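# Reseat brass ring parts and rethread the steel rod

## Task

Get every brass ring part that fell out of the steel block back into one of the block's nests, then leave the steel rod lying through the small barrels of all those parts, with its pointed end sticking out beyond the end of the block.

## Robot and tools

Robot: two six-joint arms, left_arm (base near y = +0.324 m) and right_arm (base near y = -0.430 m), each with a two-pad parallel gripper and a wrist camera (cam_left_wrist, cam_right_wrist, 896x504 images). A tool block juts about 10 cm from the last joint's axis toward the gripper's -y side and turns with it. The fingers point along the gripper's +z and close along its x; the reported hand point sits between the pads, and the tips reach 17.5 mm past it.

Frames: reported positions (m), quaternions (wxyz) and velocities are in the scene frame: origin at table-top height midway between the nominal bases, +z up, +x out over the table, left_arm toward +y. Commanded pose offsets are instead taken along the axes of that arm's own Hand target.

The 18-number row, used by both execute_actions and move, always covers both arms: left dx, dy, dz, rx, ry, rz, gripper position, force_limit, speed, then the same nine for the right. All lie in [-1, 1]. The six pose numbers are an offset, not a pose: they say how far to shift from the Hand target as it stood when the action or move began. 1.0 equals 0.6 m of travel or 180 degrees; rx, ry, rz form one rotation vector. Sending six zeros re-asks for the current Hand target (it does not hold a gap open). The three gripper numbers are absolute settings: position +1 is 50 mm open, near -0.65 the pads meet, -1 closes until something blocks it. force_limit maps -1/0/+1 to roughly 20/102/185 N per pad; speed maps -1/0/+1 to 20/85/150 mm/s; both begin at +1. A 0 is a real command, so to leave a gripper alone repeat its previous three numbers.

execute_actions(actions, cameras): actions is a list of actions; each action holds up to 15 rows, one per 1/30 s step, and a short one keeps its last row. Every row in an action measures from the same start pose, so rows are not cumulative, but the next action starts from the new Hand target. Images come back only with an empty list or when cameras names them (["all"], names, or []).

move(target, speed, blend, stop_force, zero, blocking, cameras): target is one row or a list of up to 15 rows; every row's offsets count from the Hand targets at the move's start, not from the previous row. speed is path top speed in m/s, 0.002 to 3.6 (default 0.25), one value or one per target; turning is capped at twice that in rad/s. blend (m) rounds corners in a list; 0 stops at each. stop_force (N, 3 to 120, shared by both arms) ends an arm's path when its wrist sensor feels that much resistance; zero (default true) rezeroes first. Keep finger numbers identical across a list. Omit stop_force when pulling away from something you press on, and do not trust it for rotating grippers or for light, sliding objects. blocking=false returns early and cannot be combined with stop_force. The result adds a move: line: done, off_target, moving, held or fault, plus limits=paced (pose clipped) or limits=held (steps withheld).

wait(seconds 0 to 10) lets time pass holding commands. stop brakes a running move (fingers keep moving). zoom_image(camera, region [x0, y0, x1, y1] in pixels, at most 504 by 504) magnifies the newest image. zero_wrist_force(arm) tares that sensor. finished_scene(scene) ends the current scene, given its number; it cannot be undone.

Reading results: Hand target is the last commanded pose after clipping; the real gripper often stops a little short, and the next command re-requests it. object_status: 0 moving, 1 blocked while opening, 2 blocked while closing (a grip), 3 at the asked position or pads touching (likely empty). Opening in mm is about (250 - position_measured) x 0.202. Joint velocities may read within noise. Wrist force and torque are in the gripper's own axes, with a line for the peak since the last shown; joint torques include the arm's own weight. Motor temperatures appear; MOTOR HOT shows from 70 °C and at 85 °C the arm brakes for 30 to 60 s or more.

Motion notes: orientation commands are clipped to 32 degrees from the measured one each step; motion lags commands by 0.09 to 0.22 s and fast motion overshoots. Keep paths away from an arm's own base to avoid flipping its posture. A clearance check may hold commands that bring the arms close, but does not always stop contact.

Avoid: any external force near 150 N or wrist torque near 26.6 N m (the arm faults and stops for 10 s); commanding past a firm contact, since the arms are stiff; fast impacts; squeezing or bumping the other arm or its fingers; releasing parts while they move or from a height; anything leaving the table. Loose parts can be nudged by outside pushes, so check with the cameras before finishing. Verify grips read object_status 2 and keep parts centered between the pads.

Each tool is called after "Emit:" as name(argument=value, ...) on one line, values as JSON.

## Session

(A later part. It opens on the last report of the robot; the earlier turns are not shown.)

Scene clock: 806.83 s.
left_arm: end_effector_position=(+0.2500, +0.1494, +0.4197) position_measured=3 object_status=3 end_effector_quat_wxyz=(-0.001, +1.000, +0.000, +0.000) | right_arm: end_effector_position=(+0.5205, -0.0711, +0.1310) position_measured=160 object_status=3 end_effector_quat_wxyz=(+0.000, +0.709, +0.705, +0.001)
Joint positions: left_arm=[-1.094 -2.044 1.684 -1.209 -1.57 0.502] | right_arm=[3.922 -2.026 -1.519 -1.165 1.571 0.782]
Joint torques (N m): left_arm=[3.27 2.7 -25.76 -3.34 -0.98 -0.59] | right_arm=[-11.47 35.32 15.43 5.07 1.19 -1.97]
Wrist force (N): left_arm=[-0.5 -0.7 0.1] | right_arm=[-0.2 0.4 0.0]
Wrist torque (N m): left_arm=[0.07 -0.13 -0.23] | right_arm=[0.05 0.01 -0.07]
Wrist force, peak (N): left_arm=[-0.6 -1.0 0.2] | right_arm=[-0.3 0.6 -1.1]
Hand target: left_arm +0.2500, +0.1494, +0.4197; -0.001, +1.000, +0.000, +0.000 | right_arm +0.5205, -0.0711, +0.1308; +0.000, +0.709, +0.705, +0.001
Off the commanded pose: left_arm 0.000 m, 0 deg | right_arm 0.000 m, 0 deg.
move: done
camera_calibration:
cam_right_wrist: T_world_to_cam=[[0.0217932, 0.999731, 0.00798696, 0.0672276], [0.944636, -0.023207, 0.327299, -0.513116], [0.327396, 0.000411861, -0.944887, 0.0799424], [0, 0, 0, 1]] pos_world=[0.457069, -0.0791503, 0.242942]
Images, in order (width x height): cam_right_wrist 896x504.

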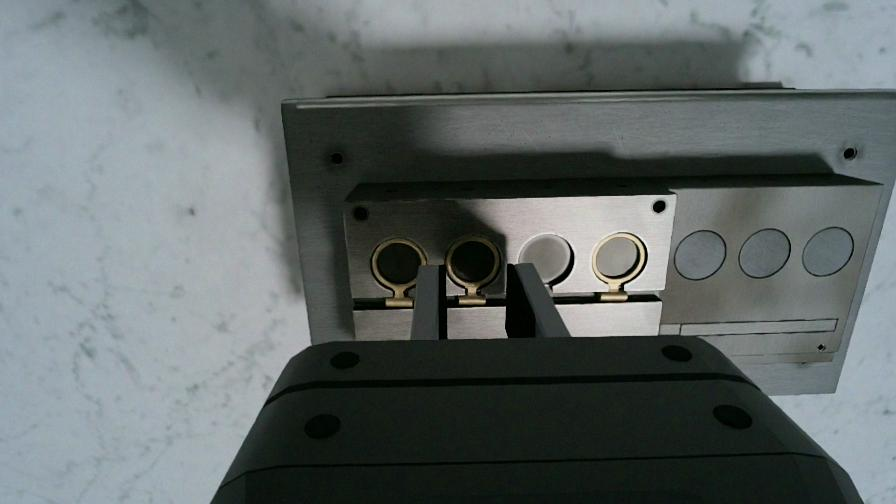

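Emit:
move(target=[[-0.083,-0.5,0,0,0,0,1,1,1,0,0,-0.2,0,0,0,-0.05,-1,-1],[-0.083,-0.5,0,0,0,0,1,1,1,0.2623,-0.3708,-0.2,0,0,-0.502,0.2,-1,0]], speed=[0.2,0.2], cameras=["cam_right_wrist"])

Scene clock: 822.97 s.
left_arm: end_effector_position=(+0.2001, +0.4494, +0.4202) position_measured=3 object_status=3 end_effector_quat_wxyz=(-0.001, +1.000, +0.000, +0.000) | right_arm: end_effector_position=(+0.2987, +0.0873, +0.2507) position_measured=123 object_status=3 end_effector_quat_wxyz=(+0.001, +0.000, +1.000, +0.001)
Joint positions: left_arm=[-0.069 -2.218 1.748 -1.1 -1.569 1.528] | right_arm=[4.362 -1.842 -1.46 -1.409 1.57 -0.355]
Joint torques (N m): left_arm=[5.16 -2.45 -13.98 -3.44 2.04 -0.2] | right_arm=[-14.56 38.91 20.6 0.62 1.38 -1.97]
Wrist force (N): left_arm=[-0.2 -0.8 0.6] | right_arm=[-0.2 0.2 -0.1]
Wrist torque (N m): left_arm=[0.04 -0.18 -0.20] | right_arm=[0.04 0.03 -0.07]
Wrist force, peak (N): left_arm=[-0.9 -3.3 0.8] | right_arm=[-1.2 2.0 0.0]
Hand target: left_arm +0.2001, +0.4494, +0.4202; -0.001, +1.000, +0.000, +0.000 | right_arm +0.2987, +0.0873, +0.2507; +0.001, +0.000, +1.000, +0.001
Off the commanded pose: left_arm 0.000 m, 0 deg | right_arm 0.000 m, 0 deg.
move: done
camera_calibration:
cam_right_wrist: T_world_to_cam=[[-0.999865, 0.0155322, 0.00528579, 0.304546], [0.0164068, 0.944806, 0.327219, -0.146365], [0.0000883926, 0.327262, -0.944934, 0.334895], [0, 0, 0, 1]] pos_world=[0.306876, 0.0239574, 0.362737]
Images, in order (width x height): cam_right_wrist 896x504.

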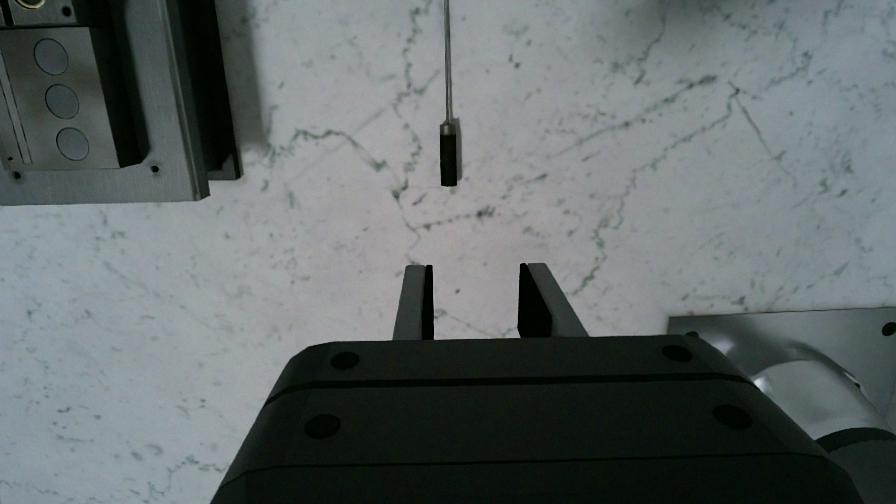

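Emit:
move(target=[0,0,0,0,0,0,1,1,1,-0.0122,-0.0123,0.30,0,0,0,0.2,-1,0], speed=0.15, cameras=["cam_right_wrist"])

Emit:
zoom_image(camera="cam_right_wrist", region=[380, 120, 520, 260])

Scene clock: 833.57 s.
left_arm: end_effector_position=(+0.2001, +0.4494, +0.4202) position_measured=3 object_status=3 end_effector_quat_wxyz=(-0.001, +1.000, +0.000, +0.000) | right_arm: end_effector_position=(+0.3063, +0.0801, +0.0707) position_measured=123 object_status=3 end_effector_quat_wxyz=(+0.001, +0.000, +1.000, +0.001)
Joint positions: left_arm=[-0.069 -2.218 1.748 -1.1 -1.569 1.528] | right_arm=[4.346 -1.994 -1.744 -0.973 1.57 -0.371]
Joint torques (N m): left_arm=[-2.26 -2.63 -13.6 -3.15 1.92 -0.5] | right_arm=[-1.91 37.54 25.75 2.99 -0.83 0.61]
Wrist force (N): left_arm=[-0.4 -0.6 0.8] | right_arm=[-0.2 0.3 0.1]
Wrist torque (N m): left_arm=[0.07 -0.15 -0.20] | right_arm=[0.06 0.00 0.08]
Wrist force, peak (N): left_arm=[-0.4 -1.0 1.0] | right_arm=[-0.1 0.5 -2.8]
Hand target: left_arm +0.2001, +0.4494, +0.4202; -0.001, +1.000, +0.000, +0.000 | right_arm +0.3063, +0.0802, +0.0707; +0.001, +0.000, +1.000, +0.001
Off the commanded pose: left_arm 0.000 m, 0 deg | right_arm 0.000 m, 0 deg.
move: done
camera_calibration:
cam_right_wrist: T_world_to_cam=[[-0.999865, 0.0155004, 0.00537933, 0.313191], [0.0164073, 0.944837, 0.327128, -0.080771], [-0.0000119818, 0.327173, -0.944965, 0.167202], [0, 0, 0, 1]] pos_world=[0.314476, 0.016757, 0.182738]
Images, in order (width x height): cam_right_wrist 896x504.

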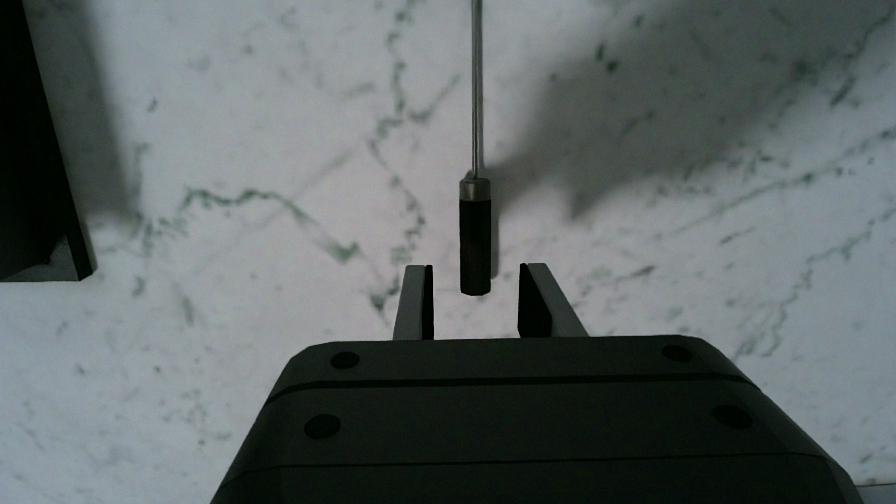

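Scaled by 3.600 from the camera's 896x504 image, which has a finer 1280x720 frame.

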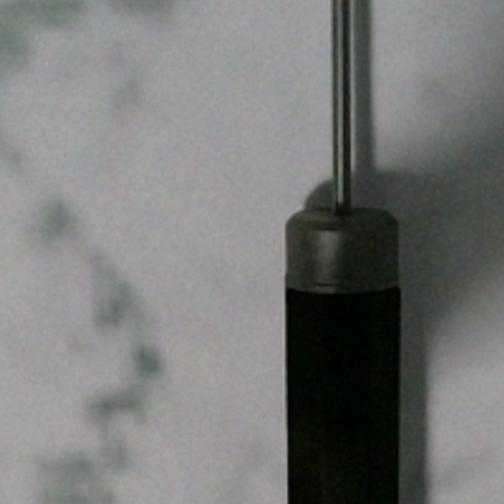

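Emit:
move(target=[0,0,0,0,0,0,1,1,1,0.0037,0,0.0770,0,0,0.004,0.2,-1,0], speed=0.08)

Emit:
move(target=[0,0,0,0,0,0,1,1,1,0,0,0.0092,0,0,0,0.2,-0.8,-1], speed=0.008, stop_force=3, cameras=["cam_right_wrist"])

Emit:
zoom_image(camera="cam_right_wrist", region=[400, 0, 550, 340])

Scene clock: 848.43 s.
left_arm: end_effector_position=(+0.2001, +0.4494, +0.4202) position_measured=3 object_status=3 end_effector_quat_wxyz=(-0.001, +1.000, +0.000, +0.000) | right_arm: end_effector_position=(+0.3041, +0.0802, +0.0244) position_measured=123 object_status=3 end_effector_quat_wxyz=(+0.001, +0.006, +1.000, +0.001)
Joint positions: left_arm=[-0.069 -2.218 1.748 -1.1 -1.569 1.528] | right_arm=[4.35 -2.059 -1.789 -0.863 1.57 -0.355]
Joint torques (N m): left_arm=[-3.08 -2.83 -13.37 -2.78 2.03 -0.68] | right_arm=[7.51 47.77 28.26 0.51 -0.58 -1.97]
Wrist force (N): left_arm=[-0.2 -0.8 0.9] | right_arm=[0.0 0.3 0.0]
Wrist torque (N m): left_arm=[0.04 -0.18 -0.20] | right_arm=[0.06 -0.03 -0.06]
Wrist force, peak (N): left_arm=[-0.6 -0.6 1.1] | right_arm=[-0.2 0.3 -1.5]
Hand target: left_arm +0.2001, +0.4494, +0.4202; -0.001, +1.000, +0.000, +0.000 | right_arm +0.3041, +0.0802, +0.0245; +0.001, +0.006, +1.000, +0.001
Off the commanded pose: left_arm 0.000 m, 0 deg | right_arm 0.000 m, 0 deg.
move: done

Scene clock: 849.70 s.
left_arm: end_effector_position=(+0.2001, +0.4494, +0.4202) position_measured=3 object_status=3 end_effector_quat_wxyz=(-0.001, +1.000, +0.000, +0.000) | right_arm: end_effector_position=(+0.3041, +0.0802, +0.0189) position_measured=123 object_status=3 end_effector_quat_wxyz=(+0.001, +0.006, +1.000, +0.001)
Joint positions: left_arm=[-0.069 -2.218 1.748 -1.1 -1.569 1.528] | right_arm=[4.35 -2.068 -1.793 -0.85 1.57 -0.355]
Joint torques (N m): left_arm=[-2.95 -2.11 -12.42 -2.66 1.86 -0.51] | right_arm=[-14.23 47.56 17.34 1.27 -0.9 -2.18]
Wrist force (N): left_arm=[-0.5 -0.6 0.9] | right_arm=[0.1 0.1 0.0]
Wrist torque (N m): left_arm=[0.07 -0.13 -0.20] | right_arm=[0.03 -0.06 -0.04]
Wrist force, peak (N): left_arm=[-0.5 -0.7 1.1] | right_arm=[0.1 0.5 0.1]
Hand target: left_arm +0.2001, +0.4494, +0.4202; -0.001, +1.000, +0.000, +0.000 | right_arm +0.3041, +0.0802, +0.0189; +0.001, +0.006, +1.000, +0.001
Off the commanded pose: left_arm 0.000 m, 0 deg | right_arm 0.000 m, 0 deg.
move: done
camera_calibration:
cam_right_wrist: T_world_to_cam=[[-0.999593, 0.0280226, 0.00527079, 0.310158], [0.0282048, 0.944564, 0.327113, -0.0674654], [0.00418796, 0.327129, -0.94497, 0.116939], [0, 0, 0, 1]] pos_world=[0.311445, 0.01678, 0.130938]
Images, in order (width x height): cam_right_wrist 896x504.

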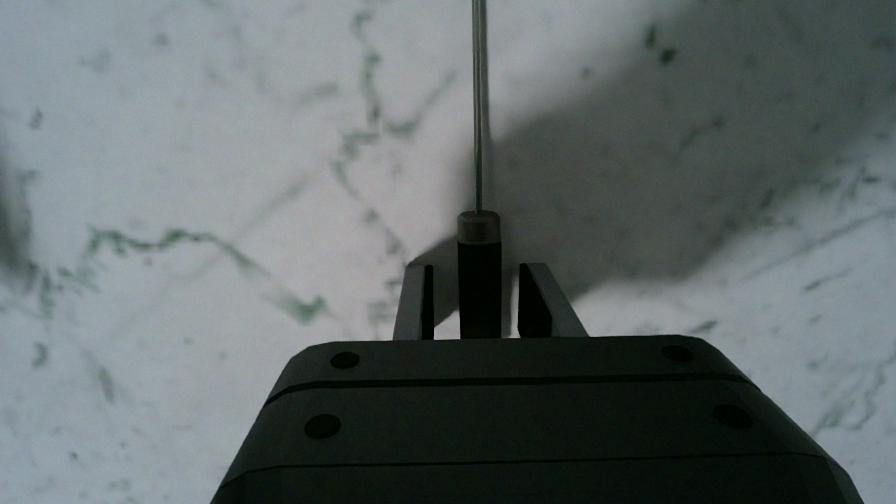

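Scaled by 1.482 from the camera's 896x504 image, which has a finer 1280x720 frame.

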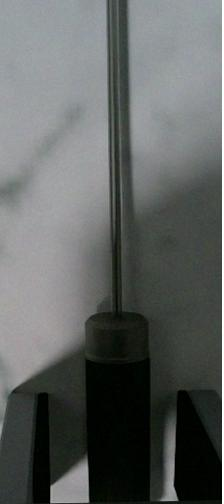

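Emit:
move(target=[0,0,0,0,0,0,1,1,1,0.0013,0,0,0,0,0,0.2,-0.8,-1], speed=0.01)

Emit:
move(target=[0,0,0,0,0,0,1,1,1,0,0,0,0,0,0,-1,-0.8,-1], speed=0.05)

Emit:
move(target=[0,0,0,0,0,0,1,1,1,0,0,-0.1,0,0,0,-1,-0.8,-1], speed=0.06, cameras=["cam_right_wrist"])

Emit:
zoom_image(camera="cam_right_wrist", region=[400, 0, 550, 340])

Scene clock: 855.43 s.
left_arm: end_effector_position=(+0.2001, +0.4494, +0.4202) position_measured=3 object_status=3 end_effector_quat_wxyz=(-0.001, +1.000, +0.000, +0.000) | right_arm: end_effector_position=(+0.3033, +0.0802, +0.0189) position_measured=123 object_status=3 end_effector_quat_wxyz=(+0.001, +0.006, +1.000, +0.001)
Joint positions: left_arm=[-0.069 -2.218 1.748 -1.1 -1.569 1.528] | right_arm=[4.351 -2.067 -1.794 -0.85 1.57 -0.354]
Joint torques (N m): left_arm=[-3.16 -2.25 -13.54 -2.53 1.93 -0.54] | right_arm=[12.05 46.23 10.46 5.33 -0.92 1.97]
Wrist force (N): left_arm=[-0.3 -1.0 0.9] | right_arm=[0.1 0.3 0.0]
Wrist torque (N m): left_arm=[0.01 -0.16 -0.20] | right_arm=[0.05 -0.05 -0.06]
Wrist force, peak (N): left_arm=[-0.5 -0.7 1.2] | right_arm=[0.1 0.6 0.1]
Hand target: left_arm +0.2001, +0.4494, +0.4202; -0.001, +1.000, +0.000, +0.000 | right_arm +0.3033, +0.0803, +0.0189; +0.001, +0.006, +1.000, +0.001
Off the commanded pose: left_arm 0.000 m, 0 deg | right_arm 0.000 m, 0 deg.
move: done

Scene clock: 856.37 s.
left_arm: end_effector_position=(+0.2001, +0.4494, +0.4202) position_measured=3 object_status=3 end_effector_quat_wxyz=(-0.001, +1.000, +0.000, +0.000) | right_arm: end_effector_position=(+0.3033, +0.0802, +0.0189) position_measured=193 object_status=2 end_effector_quat_wxyz=(+0.001, +0.006, +1.000, +0.001)
Joint positions: left_arm=[-0.069 -2.218 1.748 -1.1 -1.569 1.528] | right_arm=[4.351 -2.067 -1.794 -0.85 1.57 -0.354]
Joint torques (N m): left_arm=[-2.75 -2.22 -13.75 -2.42 1.88 -0.57] | right_arm=[11.61 42.74 15.52 4.89 -0.97 0.28]
Wrist force (N): left_arm=[-0.4 -0.8 0.8] | right_arm=[-0.1 0.3 0.0]
Wrist torque (N m): left_arm=[0.04 -0.16 -0.20] | right_arm=[0.06 -0.03 -0.06]
Wrist force, peak (N): left_arm=[-0.7 -0.9 0.9] | right_arm=[0.0 0.5 -0.1]
Hand target: left_arm +0.2001, +0.4494, +0.4202; -0.001, +1.000, +0.000, +0.000 | right_arm +0.3033, +0.0803, +0.0189; +0.001, +0.006, +1.000, +0.001
Off the commanded pose: left_arm 0.000 m, 0 deg | right_arm 0.000 m, 0 deg.
move: done

Scene clock: 857.70 s.
left_arm: end_effector_position=(+0.2001, +0.4494, +0.4202) position_measured=3 object_status=3 end_effector_quat_wxyz=(-0.001, +1.000, +0.000, +0.000) | right_arm: end_effector_position=(+0.3033, +0.0802, +0.0790) position_measured=193 object_status=2 end_effector_quat_wxyz=(+0.001, +0.006, +1.000, +0.001)
Joint positions: left_arm=[-0.069 -2.218 1.748 -1.1 -1.569 1.528] | right_arm=[4.351 -1.98 -1.741 -0.99 1.57 -0.354]
Joint torques (N m): left_arm=[-2.93 -2.43 -12.81 -2.45 1.99 -0.59] | right_arm=[12.34 32.6 11.32 5.56 -0.76 2.31]
Wrist force (N): left_arm=[-0.5 -0.8 1.0] | right_arm=[-0.1 0.2 0.2]
Wrist torque (N m): left_arm=[0.03 -0.13 -0.20] | right_arm=[0.04 0.00 -0.08]
Wrist force, peak (N): left_arm=[-0.3 -0.9 1.0] | right_arm=[0.1 0.3 1.2]
Hand target: left_arm +0.2001, +0.4494, +0.4202; -0.001, +1.000, +0.000, +0.000 | right_arm +0.3033, +0.0802, +0.0789; +0.001, +0.006, +1.000, +0.001
Off the commanded pose: left_arm 0.000 m, 0 deg | right_arm 0.000 m, 0 deg.
move: done
camera_calibration:
cam_right_wrist: T_world_to_cam=[[-0.999593, 0.0280548, 0.00518302, 0.309058], [0.0282056, 0.944491, 0.327325, -0.0871425], [0.00428775, 0.327338, -0.944898, 0.173685], [0, 0, 0, 1]] pos_world=[0.310645, 0.0167809, 0.191037]
Images, in order (width x height): cam_right_wrist 896x504.

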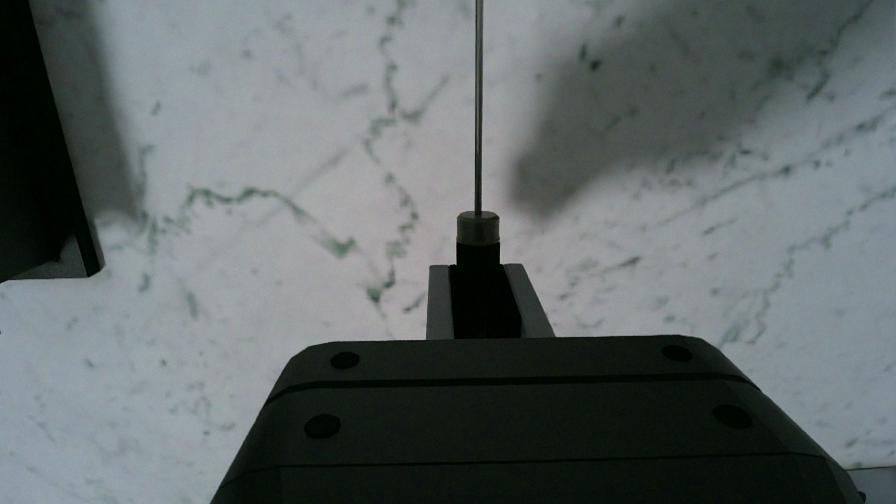

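Scaled by 1.482 from the camera's 896x504 image, which has a finer 1280x720 frame.

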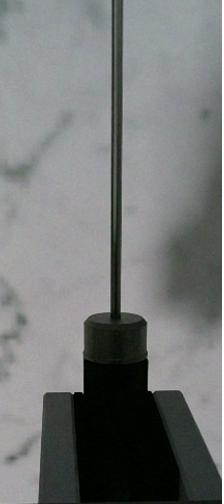

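Emit:
move(target=[[0,0,0,0,0,0,1,1,1,0,0,-0.2,0,0,0,-1,-0.8,-1],[0,0,0,0,0,0,1,1,1,-0.1992,-0.3813,-0.285,0,0,0.496,-1,-0.8,-1]], speed=[0.2,0.3], blend=[0.05,0])

Emit:
execute_actions(actions=[], cameras=["cam_right_wrist"])

Scene clock: 877.73 s.
left_arm: end_effector_position=(+0.2001, +0.4494, +0.4202) position_measured=3 object_status=3 end_effector_quat_wxyz=(-0.001, +1.000, +0.000, +0.000) | right_arm: end_effector_position=(+0.4199, -0.1503, +0.2499) position_measured=193 object_status=2 end_effector_quat_wxyz=(+0.000, +0.707, +0.707, +0.001)
Joint positions: left_arm=[-0.069 -2.218 1.748 -1.1 -1.569 1.528] | right_arm=[3.949 -1.647 -1.693 -1.37 1.571 0.803]
Joint torques (N m): left_arm=[-2.94 -2.19 -13.98 -1.97 1.92 -0.49] | right_arm=[12.74 21.14 22.03 5.33 -1 0.26]
Wrist force (N): left_arm=[-0.4 -0.8 0.9] | right_arm=[-0.1 0.4 -0.1]
Wrist torque (N m): left_arm=[0.04 -0.15 -0.20] | right_arm=[0.05 0.01 0.09]
Wrist force, peak (N): left_arm=[-0.4 -1.2 0.9] | right_arm=[-0.1 0.4 3.2]
Hand target: left_arm +0.2001, +0.4494, +0.4202; -0.001, +1.000, +0.000, +0.000 | right_arm +0.4198, -0.1502, +0.2498; +0.000, +0.707, +0.707, +0.001
Off the commanded pose: left_arm 0.000 m, 0 deg | right_arm 0.000 m, 0 deg.
move: done

Scene clock: 877.73 s.
left_arm: end_effector_position=(+0.2001, +0.4494, +0.4202) position_measured=3 object_status=3 end_effector_quat_wxyz=(-0.001, +1.000, +0.000, +0.000) | right_arm: end_effector_position=(+0.4199, -0.1503, +0.2499) position_measured=193 object_status=2 end_effector_quat_wxyz=(+0.000, +0.707, +0.707, +0.001)
Joint positions: left_arm=[-0.069 -2.218 1.748 -1.1 -1.569 1.528] | right_arm=[3.949 -1.647 -1.693 -1.37 1.571 0.803]
Joint velocities: within noise
Joint torques (N m): left_arm=[-2.94 -2.19 -13.98 -1.97 1.92 -0.49] | right_arm=[12.74 21.14 22.03 5.33 -1 0.26]
Motor temperatures (°C): left_arm=[18 24 23 27 32 28] | right_arm=[21 26 24 27 27 29]
Wrist force (N): left_arm=[-0.4 -0.8 0.9] | right_arm=[-0.1 0.4 -0.1]
Wrist torque (N m): left_arm=[0.04 -0.15 -0.20] | right_arm=[0.05 0.01 0.09]
Wrist force, peak (N): left_arm=[-0.4 -0.8 0.9] | right_arm=[-0.1 0.4 -0.1]
Hand target: left_arm +0.2001, +0.4494, +0.4202; -0.001, +1.000, +0.000, +0.000 | right_arm +0.4198, -0.1502, +0.2498; +0.000, +0.707, +0.707, +0.001
Tool commands: left_gripper/position=+1.0 left_gripper/force_limit=+1.0 left_gripper/speed=+1.0 right_gripper/position=-1.0 right_gripper/force_limit=-0.8 right_gripper/speed=-1.0
Off the commanded pose: left_arm 0.000 m, 0 deg | right_arm 0.000 m, 0 deg.
camera_calibration:
cam_right_wrist: T_world_to_cam=[[0.0154377, 0.999849, 0.0080069, 0.150342], [0.944769, -0.0172082, 0.327284, -0.457927], [0.327372, 0.00251215, -0.944892, 0.225606], [0, 0, 0, 1]] pos_world=[0.356458, -0.158766, 0.361842]
Images, in order (width x height): cam_right_wrist 896x504.

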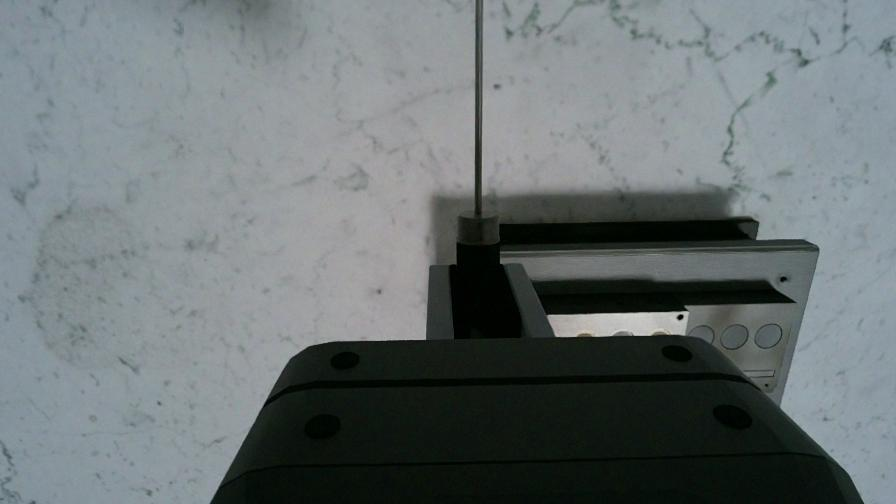

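Emit:
move(target=[0,0,0,0,0,0,1,1,1,-0.2995,0.177,0.1163,0,0,0.499,-1,-0.8,-1], speed=0.25, cameras=["cam_right_wrist"])

Scene clock: 885.13 s.
left_arm: end_effector_position=(+0.2001, +0.4494, +0.4202) position_measured=3 object_status=3 end_effector_quat_wxyz=(-0.001, +1.000, +0.000, +0.000) | right_arm: end_effector_position=(+0.5264, -0.3298, +0.1800) position_measured=193 object_status=2 end_effector_quat_wxyz=(-0.001, +1.000, +0.002, +0.001)
Joint positions: left_arm=[-0.069 -2.218 1.748 -1.1 -1.569 1.528] | right_arm=[3.558 -1.779 -1.726 -1.205 1.571 1.979]
Joint torques (N m): left_arm=[-2.28 -2.41 -13.63 -1.62 1.84 -0.57] | right_arm=[13.29 39.84 14.71 0.58 -1.03 0]
Wrist force (N): left_arm=[-0.4 -0.6 0.9] | right_arm=[-0.1 0.1 0.1]
Wrist torque (N m): left_arm=[0.06 -0.15 -0.20] | right_arm=[0.02 0.01 0.07]
Wrist force, peak (N): left_arm=[-0.4 -0.8 1.1] | right_arm=[0.2 1.3 0.2]
Hand target: left_arm +0.2001, +0.4494, +0.4202; -0.001, +1.000, +0.000, +0.000 | right_arm +0.5263, -0.3298, +0.1799; -0.001, +1.000, +0.002, +0.001
Off the commanded pose: left_arm 0.000 m, 0 deg | right_arm 0.000 m, 0 deg.
move: done
camera_calibration:
cam_right_wrist: T_world_to_cam=[[0.999891, -0.0123275, 0.00815718, -0.523341], [-0.0143081, -0.945732, 0.324631, -0.339699], [0.00371263, -0.324712, -0.945806, 0.18778], [0, 0, 0, 1]] pos_world=[0.517726, -0.266741, 0.292149]
Images, in order (width x height): cam_right_wrist 896x504.

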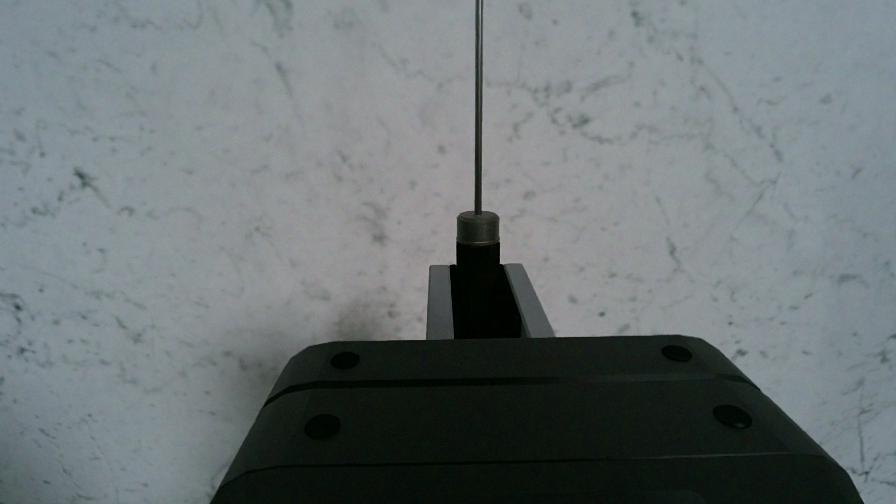

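Emit:
move(target=[0,0,0,0,0,0,1,1,1,-0.0022,-0.0333,0.05,0.0094,0,0.0041,-1,-0.8,-1], speed=0.1)

Scene clock: 905.43 s.
left_arm: end_effector_position=(+0.2001, +0.4494, +0.4202) position_measured=3 object_status=3 end_effector_quat_wxyz=(-0.001, +1.000, +0.000, +0.000) | right_arm: end_effector_position=(+0.5248, -0.3096, +0.1499) position_measured=193 object_status=2 end_effector_quat_wxyz=(-0.015, +1.000, -0.004, +0.001)
Joint positions: left_arm=[-0.069 -2.218 1.748 -1.1 -1.569 1.528] | right_arm=[3.58 -1.81 -1.774 -1.114 1.598 2.014]
Joint torques (N m): left_arm=[-2.89 -1.25 -13.57 -1.45 1.76 -0.55] | right_arm=[-14.81 39.64 30.9 0.8 -1.22 -2.14]
Wrist force (N): left_arm=[-0.4 -0.7 0.8] | right_arm=[-0.2 0.2 0.0]
Wrist torque (N m): left_arm=[0.06 -0.14 -0.20] | right_arm=[0.04 0.01 0.03]
Wrist force, peak (N): left_arm=[-0.4 -0.8 1.0] | right_arm=[-0.1 1.2 -1.4]
Hand target: left_arm +0.2001, +0.4494, +0.4202; -0.001, +1.000, +0.000, +0.000 | right_arm +0.5249, -0.3097, +0.1500; -0.015, +1.000, -0.004, +0.001
Off the commanded pose: left_arm 0.000 m, 0 deg | right_arm 0.000 m, 0 deg.
move: done

Emit:
move(target=[[0.083,0.499,0,0,0,0,1,1,1,0,0,0,0,0,0,-1,-0.8,-1],[0.233,0.629,0.15,0,0,0,1,1,1,0,0,0,0,0,0,-1,-0.8,-1],[0.303,0.82,0.30,0.2808,0.2808,0.4408,1,1,1,0,0,0,0,0,0,-1,-0.8,-1]], speed=0.25, blend=[0.04,0.04,0], cameras=["cam_left_wrist"])

Scene clock: 917.93 s.
left_arm: end_effector_position=(+0.3819, -0.0423, +0.2392) position_measured=3 object_status=3 end_effector_quat_wxyz=(-0.380, +0.596, -0.597, +0.379) | right_arm: end_effector_position=(+0.5249, -0.3097, +0.1500) position_measured=193 object_status=2 end_effector_quat_wxyz=(-0.015, +1.000, -0.004, +0.001)
Joint positions: left_arm=[-1.564 -1.654 2.326 -2.311 -0.438 1.649] | right_arm=[3.579 -1.81 -1.773 -1.114 1.598 2.014]
Joint torques (N m): left_arm=[9.1 -24.05 -28.82 -3.54 3.43 0.99] | right_arm=[-15.18 36.98 29.94 1.43 -0.61 -2.27]
Wrist force (N): left_arm=[1.6 1.2 0.0] | right_arm=[-0.1 0.1 0.1]
Wrist torque (N m): left_arm=[0.04 -0.07 0.36] | right_arm=[0.02 -0.01 0.05]
Wrist force, peak (N): left_arm=[-1.1 -3.7 0.7] | right_arm=[-0.4 0.4 -0.2]
Hand target: left_arm +0.3820, -0.0423, +0.2393; -0.380, +0.596, -0.597, +0.379 | right_arm +0.5249, -0.3097, +0.1500; -0.015, +1.000, -0.004, +0.001
Off the commanded pose: left_arm 0.000 m, 0 deg | right_arm 0.000 m, 0 deg.
move: done
camera_calibration:
cam_left_wrist: T_world_to_cam=[[0.0199067, -0.999776, -0.00718277, -0.0374607], [-0.703645, -0.00890591, -0.710496, 0.456049], [0.710273, 0.0191977, -0.703665, 0.0297123], [0, 0, 0, 1]] pos_world=[0.300539, -0.0339612, 0.34466]
Images, in order (width x height): cam_left_wrist 896x504.

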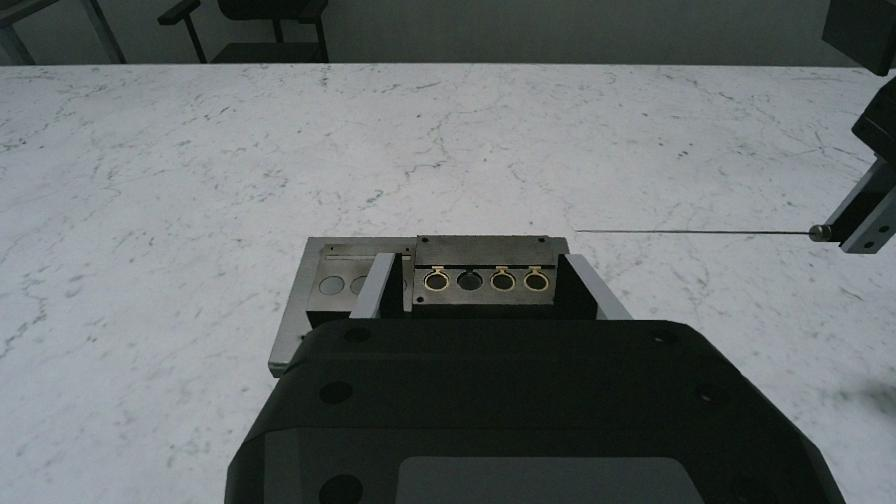

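Emit:
move(target=[0.0967,0.0558,0.1326,0,0,0,1,1,1,0,0.0,0.0633,0,0,0,-1,-0.8,-1], speed=0.08, cameras=["cam_left_wrist","cam_right_wrist"])

Emit:
zoom_image(camera="cam_left_wrist", region=[400, 200, 560, 300])

Scene clock: 929.63 s.
left_arm: end_effector_position=(+0.4399, -0.1002, +0.1753) position_measured=3 object_status=3 end_effector_quat_wxyz=(-0.380, +0.596, -0.597, +0.379) | right_arm: end_effector_position=(+0.5249, -0.3086, +0.1119) position_measured=193 object_status=2 end_effector_quat_wxyz=(-0.015, +1.000, -0.004, +0.001)
Joint positions: left_arm=[-1.437 -1.273 2.21 -2.835 -0.463 1.935] | right_arm=[3.581 -1.854 -1.826 -1.018 1.598 2.015]
Joint torques (N m): left_arm=[-9.4 -26.59 -7.46 -2.6 3.74 -0.77] | right_arm=[10.21 40.56 28.86 0.8 -1.05 1.88]
Wrist force (N): left_arm=[1.7 1.0 -0.7] | right_arm=[-0.2 0.3 -0.1]
Wrist torque (N m): left_arm=[-0.01 -0.12 0.37] | right_arm=[0.04 0.00 -0.08]
Wrist force, peak (N): left_arm=[2.4 1.8 0.4] | right_arm=[-0.1 0.1 -0.9]
Hand target: left_arm +0.4399, -0.1002, +0.1753; -0.380, +0.596, -0.597, +0.379 | right_arm +0.5250, -0.3086, +0.1120; -0.015, +1.000, -0.004, +0.001
Off the commanded pose: left_arm 0.000 m, 0 deg | right_arm 0.000 m, 0 deg.
move: done
camera_calibration:
cam_left_wrist: T_world_to_cam=[[0.019978, -0.999776, -0.00696771, -0.0970476], [-0.703543, -0.00910618, -0.710594, 0.450846], [0.710371, 0.0190983, -0.703568, -0.055478], [0, 0, 0, 1]] pos_world=[0.358539, -0.0918609, 0.28066]
cam_right_wrist: T_world_to_cam=[[0.999651, -0.0254205, 0.00717859, -0.524823], [-0.0264057, -0.954618, 0.296659, -0.290836], [-0.000688394, -0.296745, -0.954957, 0.142288], [0, 0, 0, 1]] pos_world=[0.517058, -0.248756, 0.225925]

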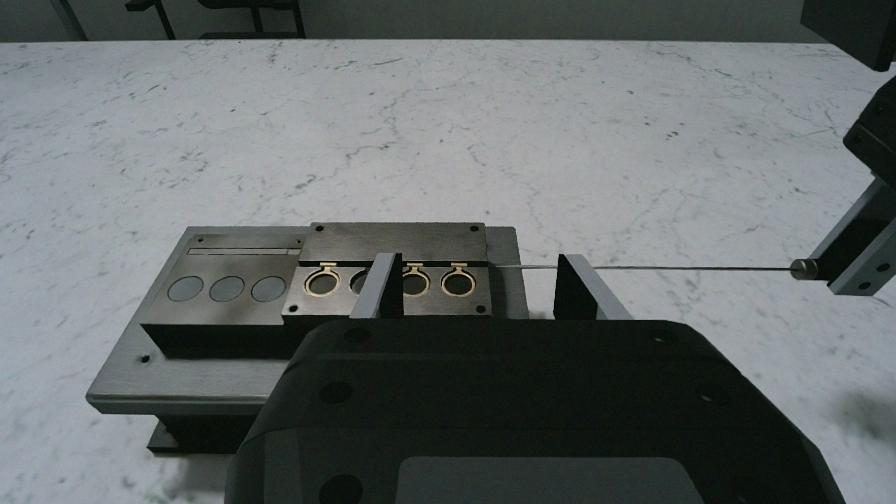

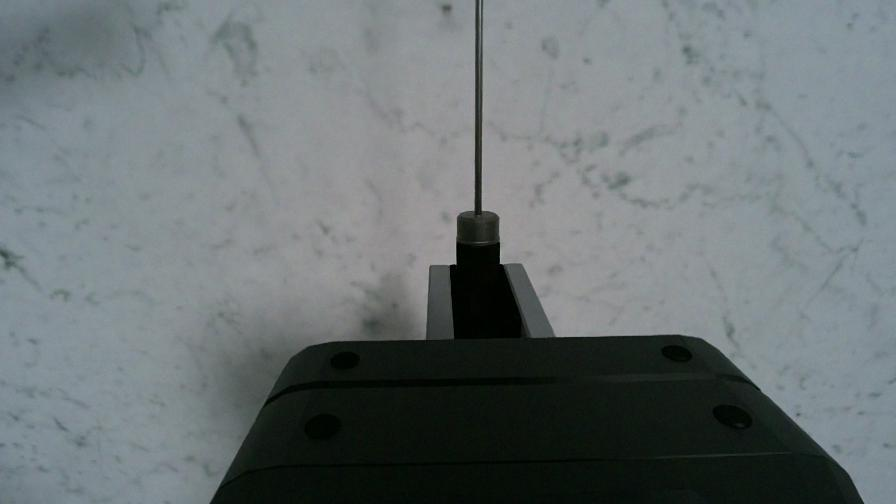

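Scaled by 3.150 from the camera's 896x504 image, which has a finer 1280x720 frame.

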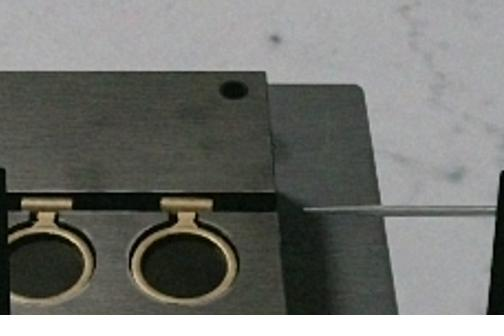

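Emit:
move(target=[0,-0.0368,0.0197,-0.139,0,0,1,1,1,0,0.0,0,0,0,0,-1,-0.8,-1], speed=0.15, cameras=["cam_left_wrist"])

Emit:
zoom_image(camera="cam_left_wrist", region=[400, 180, 560, 280])

Scene clock: 944.83 s.
left_arm: end_effector_position=(+0.4600, -0.1002, +0.1904) position_measured=3 object_status=3 end_effector_quat_wxyz=(-0.242, +0.664, -0.665, +0.241) | right_arm: end_effector_position=(+0.5250, -0.3086, +0.1120) position_measured=193 object_status=2 end_effector_quat_wxyz=(-0.015, +1.000, -0.004, +0.001)
Joint positions: left_arm=[-1.256 -1.391 1.982 -2.433 -0.92 2.004] | right_arm=[3.581 -1.854 -1.826 -1.018 1.598 2.015]
Joint torques (N m): left_arm=[-7 -25.03 -13.71 -3.22 1.38 -1.25] | right_arm=[-8.47 41.1 29.76 0.71 -0.82 -1.84]
Wrist force (N): left_arm=[1.0 -0.1 -0.1] | right_arm=[-0.1 0.0 -0.1]
Wrist torque (N m): left_arm=[-0.03 -0.21 0.06] | right_arm=[0.00 -0.01 -0.09]
Wrist force, peak (N): left_arm=[1.7 2.4 -0.4] | right_arm=[-0.4 0.3 -0.3]
Hand target: left_arm +0.4600, -0.1002, +0.1903; -0.242, +0.664, -0.665, +0.241 | right_arm +0.5250, -0.3086, +0.1120; -0.015, +1.000, -0.004, +0.001
Off the commanded pose: left_arm 0.000 m, 0 deg | right_arm 0.000 m, 0 deg.
move: done
camera_calibration:
cam_left_wrist: T_world_to_cam=[[0.0159544, -0.999762, -0.0148945, -0.0940415], [-0.937969, -0.00980496, -0.34658, 0.514123], [0.346351, 0.0195001, -0.937902, 0.152966], [0, 0, 0, 1]] pos_world=[0.430752, -0.091961, 0.320251]
Images, in order (width x height): cam_left_wrist 896x504.

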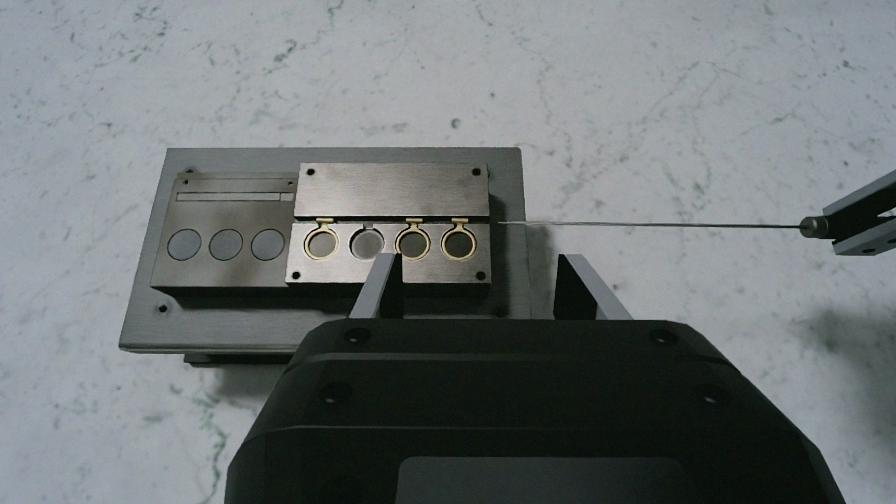

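Scaled by 3.150 from the camera's 896x504 image, which has a finer 1280x720 frame.

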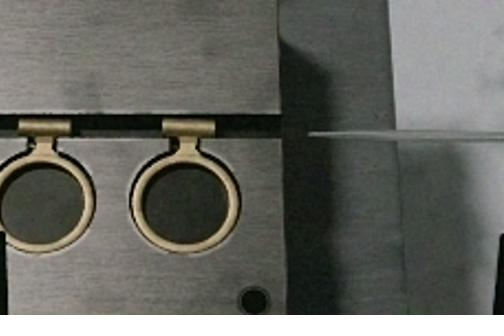

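Emit:
zoom_image(camera="cam_left_wrist", region=[285, 190, 385, 250])

Emit:
zoom_image(camera="cam_left_wrist", region=[425, 190, 525, 250])

Emit:
zoom_image(camera="cam_left_wrist", region=[725, 190, 825, 250])

Scaled by 5.040 from the camera's 896x504 image, which has a finer 1280x720 frame.

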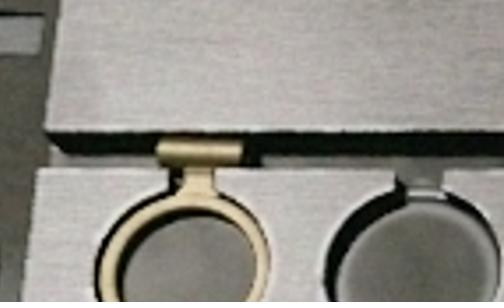

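Scaled by 5.040 from the camera's 896x504 image, which has a finer 1280x720 frame.

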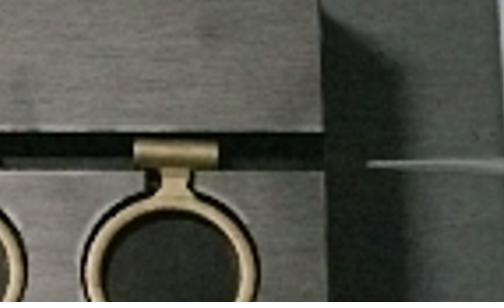

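Scaled by 5.040 from the camera's 896x504 image, which has a finer 1280x720 frame.

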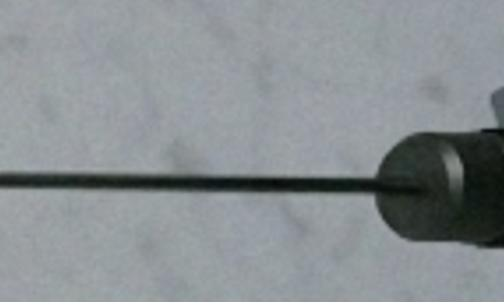

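Emit:
move(target=[0,0,0,0,0,0,1,1,1,0.0070,0.0,-0.0005,0,0,-0.0057,-1,-0.8,-1], speed=0.03, cameras=["cam_left_wrist"])

Emit:
zoom_image(camera="cam_left_wrist", region=[425, 190, 525, 250])

Emit:
zoom_image(camera="cam_left_wrist", region=[725, 190, 825, 250])

Scene clock: 972.13 s.
left_arm: end_effector_position=(+0.4600, -0.1002, +0.1903) position_measured=3 object_status=3 end_effector_quat_wxyz=(-0.242, +0.664, -0.665, +0.241) | right_arm: end_effector_position=(+0.5292, -0.3086, +0.1123) position_measured=193 object_status=2 end_effector_quat_wxyz=(-0.015, +1.000, +0.005, +0.001)
Joint positions: left_arm=[-1.256 -1.391 1.982 -2.433 -0.92 2.004] | right_arm=[3.578 -1.863 -1.813 -1.023 1.598 1.994]
Joint torques (N m): left_arm=[-8.79 -25.67 -12.35 -2.07 0 -1.43] | right_arm=[-9.89 39.52 15.24 1.67 0.96 2.07]
Wrist force (N): left_arm=[0.9 0.0 -0.2] | right_arm=[-0.2 0.1 -0.1]
Wrist torque (N m): left_arm=[-0.01 -0.20 0.06] | right_arm=[0.01 -0.01 0.07]
Wrist force, peak (N): left_arm=[1.2 0.1 -0.1] | right_arm=[-0.1 0.4 -0.4]
Hand target: left_arm +0.4600, -0.1002, +0.1903; -0.242, +0.664, -0.665, +0.241 | right_arm +0.5292, -0.3086, +0.1123; -0.015, +1.000, +0.004, +0.001
Off the commanded pose: left_arm 0.000 m, 0 deg | right_arm 0.000 m, 0 deg.
move: done
camera_calibration:
cam_left_wrist: T_world_to_cam=[[0.0157975, -0.999762, -0.0150606, -0.0939225], [-0.938048, -0.00960455, -0.346372, 0.514074], [0.346145, 0.0195994, -0.937976, 0.152993], [0, 0, 0, 1]] pos_world=[0.430752, -0.0919613, 0.32015]
Images, in order (width x height): cam_left_wrist 896x504.

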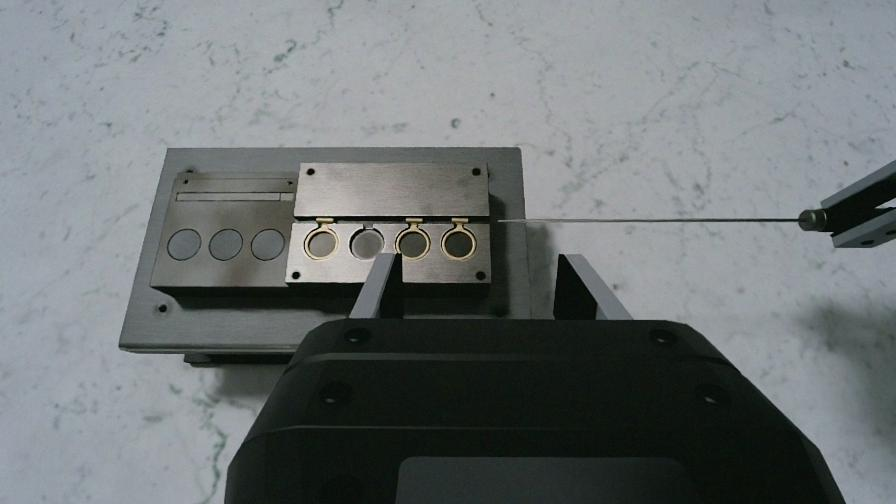

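Scaled by 5.040 from the camera's 896x504 image, which has a finer 1280x720 frame.

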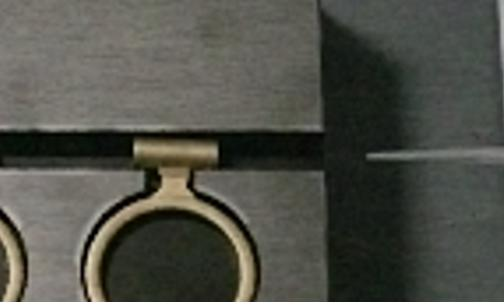

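Scaled by 5.040 from the camera's 896x504 image, which has a finer 1280x720 frame.

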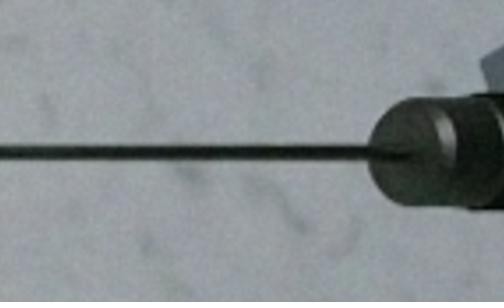

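Emit:
move(target=[0,0,0,0,0,0,1,1,1,0,-0.0167,0.0005,0,0,0,-1,-0.8,-1], speed=0.012, stop_force=3, cameras=["cam_left_wrist","cam_right_wrist"])

Emit:
zoom_image(camera="cam_left_wrist", region=[425, 190, 525, 250])

Scene clock: 979.57 s.
left_arm: end_effector_position=(+0.4600, -0.1002, +0.1903) position_measured=3 object_status=3 end_effector_quat_wxyz=(-0.242, +0.664, -0.665, +0.241) | right_arm: end_effector_position=(+0.5291, -0.2985, +0.1123) position_measured=193 object_status=2 end_effector_quat_wxyz=(-0.015, +1.000, +0.005, +0.001)
Joint positions: left_arm=[-1.256 -1.391 1.982 -2.433 -0.92 2.004] | right_arm=[3.594 -1.867 -1.807 -1.023 1.598 2.011]
Joint torques (N m): left_arm=[-9.12 -25.62 -12.42 -4.03 1.32 -1.25] | right_arm=[-14.87 37.58 19.19 1.22 -1.07 -2.22]
Wrist force (N): left_arm=[0.9 0.1 -0.2] | right_arm=[-0.2 0.0 0.0]
Wrist torque (N m): left_arm=[0.00 -0.19 0.07] | right_arm=[0.00 0.01 -0.09]
Wrist force, peak (N): left_arm=[1.2 -0.4 -0.2] | right_arm=[-0.1 0.6 0.0]
Hand target: left_arm +0.4600, -0.1002, +0.1903; -0.242, +0.664, -0.665, +0.241 | right_arm +0.5291, -0.2986, +0.1123; -0.015, +1.000, +0.004, +0.001
Off the commanded pose: left_arm 0.000 m, 0 deg | right_arm 0.000 m, 0 deg.
move: done
camera_calibration:
cam_left_wrist: T_world_to_cam=[[0.0157975, -0.999762, -0.0150606, -0.0939225], [-0.938048, -0.00960455, -0.346372, 0.514074], [0.346145, 0.0195994, -0.937976, 0.152993], [0, 0, 0, 1]] pos_world=[0.430752, -0.0919613, 0.32015]
cam_right_wrist: T_world_to_cam=[[0.999942, -0.00740849, 0.00786424, -0.523632], [-0.00940787, -0.954955, 0.2966, -0.2903], [0.00531264, -0.296657, -0.954969, 0.142523], [0, 0, 0, 1]] pos_world=[0.520113, -0.238823, 0.226327]

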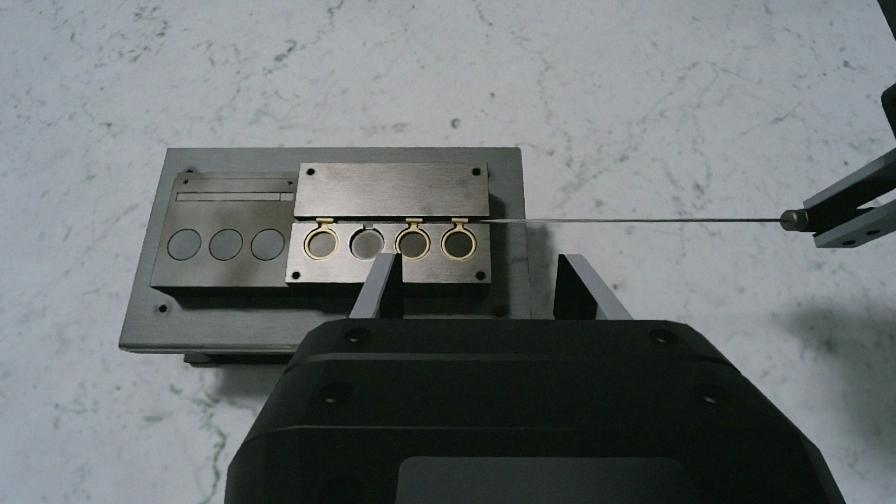

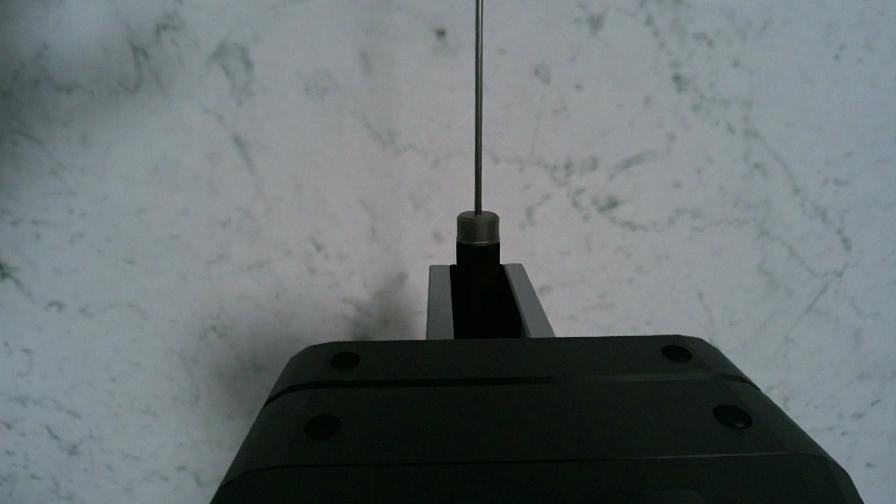

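Scaled by 5.040 from the camera's 896x504 image, which has a finer 1280x720 frame.

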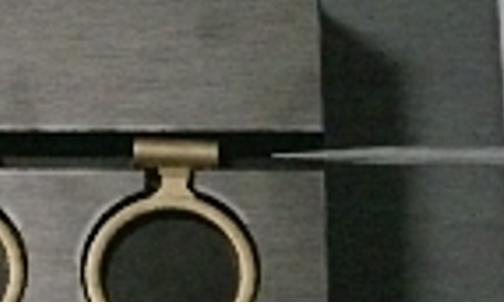

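Emit:
move(target=[0,0.005,-0.030,0.139,0,0,1,1,1,0,0.0,0,0,0,0,-1,-0.8,-1], speed=0.15, cameras=["cam_left_wrist"])

Emit:
zoom_image(camera="cam_left_wrist", region=[425, 220, 525, 290])

Scene clock: 987.30 s.
left_arm: end_effector_position=(+0.4460, -0.1003, +0.2020) position_measured=3 object_status=3 end_effector_quat_wxyz=(-0.380, +0.596, -0.597, +0.379) | right_arm: end_effector_position=(+0.5291, -0.2986, +0.1123) position_measured=193 object_status=2 end_effector_quat_wxyz=(-0.015, +1.000, +0.004, +0.001)
Joint positions: left_arm=[-1.424 -1.322 2.182 -2.783 -0.467 1.964] | right_arm=[3.594 -1.867 -1.807 -1.023 1.598 2.011]
Joint torques (N m): left_arm=[7.96 -36.02 -25.84 -1.94 2.5 -0.92] | right_arm=[-13.77 42.17 12.69 4.29 0.47 -2.28]
Wrist force (N): left_arm=[1.4 0.9 -0.5] | right_arm=[-0.1 0.2 0.0]
Wrist torque (N m): left_arm=[-0.07 -0.09 0.17] | right_arm=[0.04 -0.01 -0.09]
Wrist force, peak (N): left_arm=[1.6 1.8 -0.6] | right_arm=[-0.2 0.4 -0.1]
Hand target: left_arm +0.4461, -0.1003, +0.2021; -0.380, +0.596, -0.597, +0.379 | right_arm +0.5291, -0.2986, +0.1123; -0.015, +1.000, +0.004, +0.001
Off the commanded pose: left_arm 0.000 m, 0 deg | right_arm 0.000 m, 0 deg.
move: done
camera_calibration:
cam_left_wrist: T_world_to_cam=[[0.0196947, -0.99978, -0.00725389, -0.0968921], [-0.703647, -0.00870621, -0.710496, 0.474225], [0.710276, 0.0190972, -0.703664, -0.0408897], [0, 0, 0, 1]] pos_world=[0.364638, -0.0919612, 0.307459]
Images, in order (width x height): cam_left_wrist 896x504.

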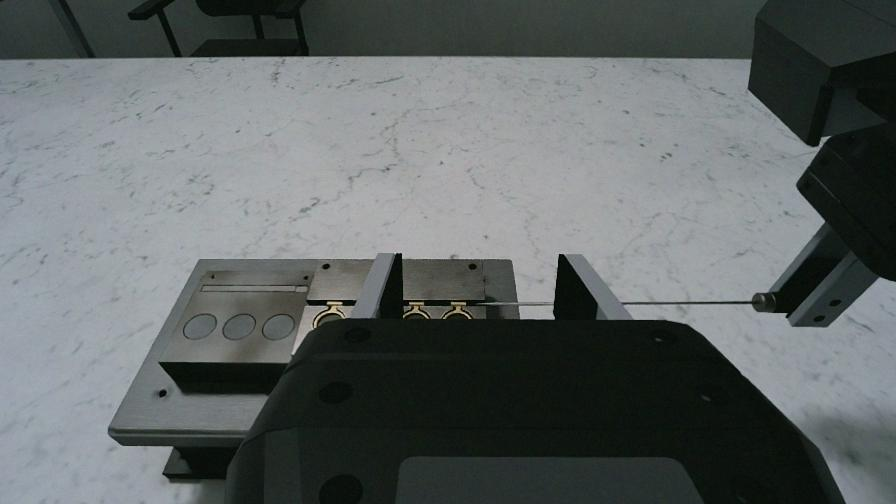

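Scaled by 5.040 from the camera's 896x504 image, which has a finer 1280x720 frame.

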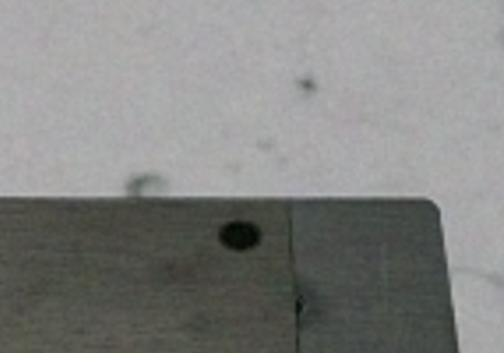

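Emit:
zoom_image(camera="cam_left_wrist", region=[420, 280, 520, 330])

Emit:
zoom_image(camera="cam_left_wrist", region=[680, 280, 780, 330])

Scaled by 5.040 from the camera's 896x504 image, which has a finer 1280x720 frame.

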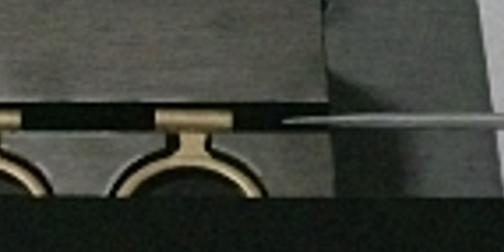

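Scaled by 5.040 from the camera's 896x504 image, which has a finer 1280x720 frame.

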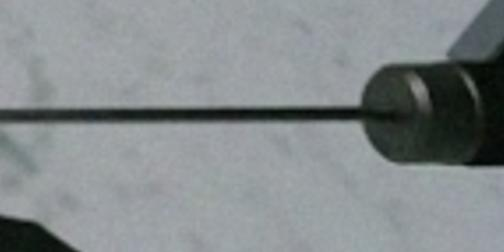

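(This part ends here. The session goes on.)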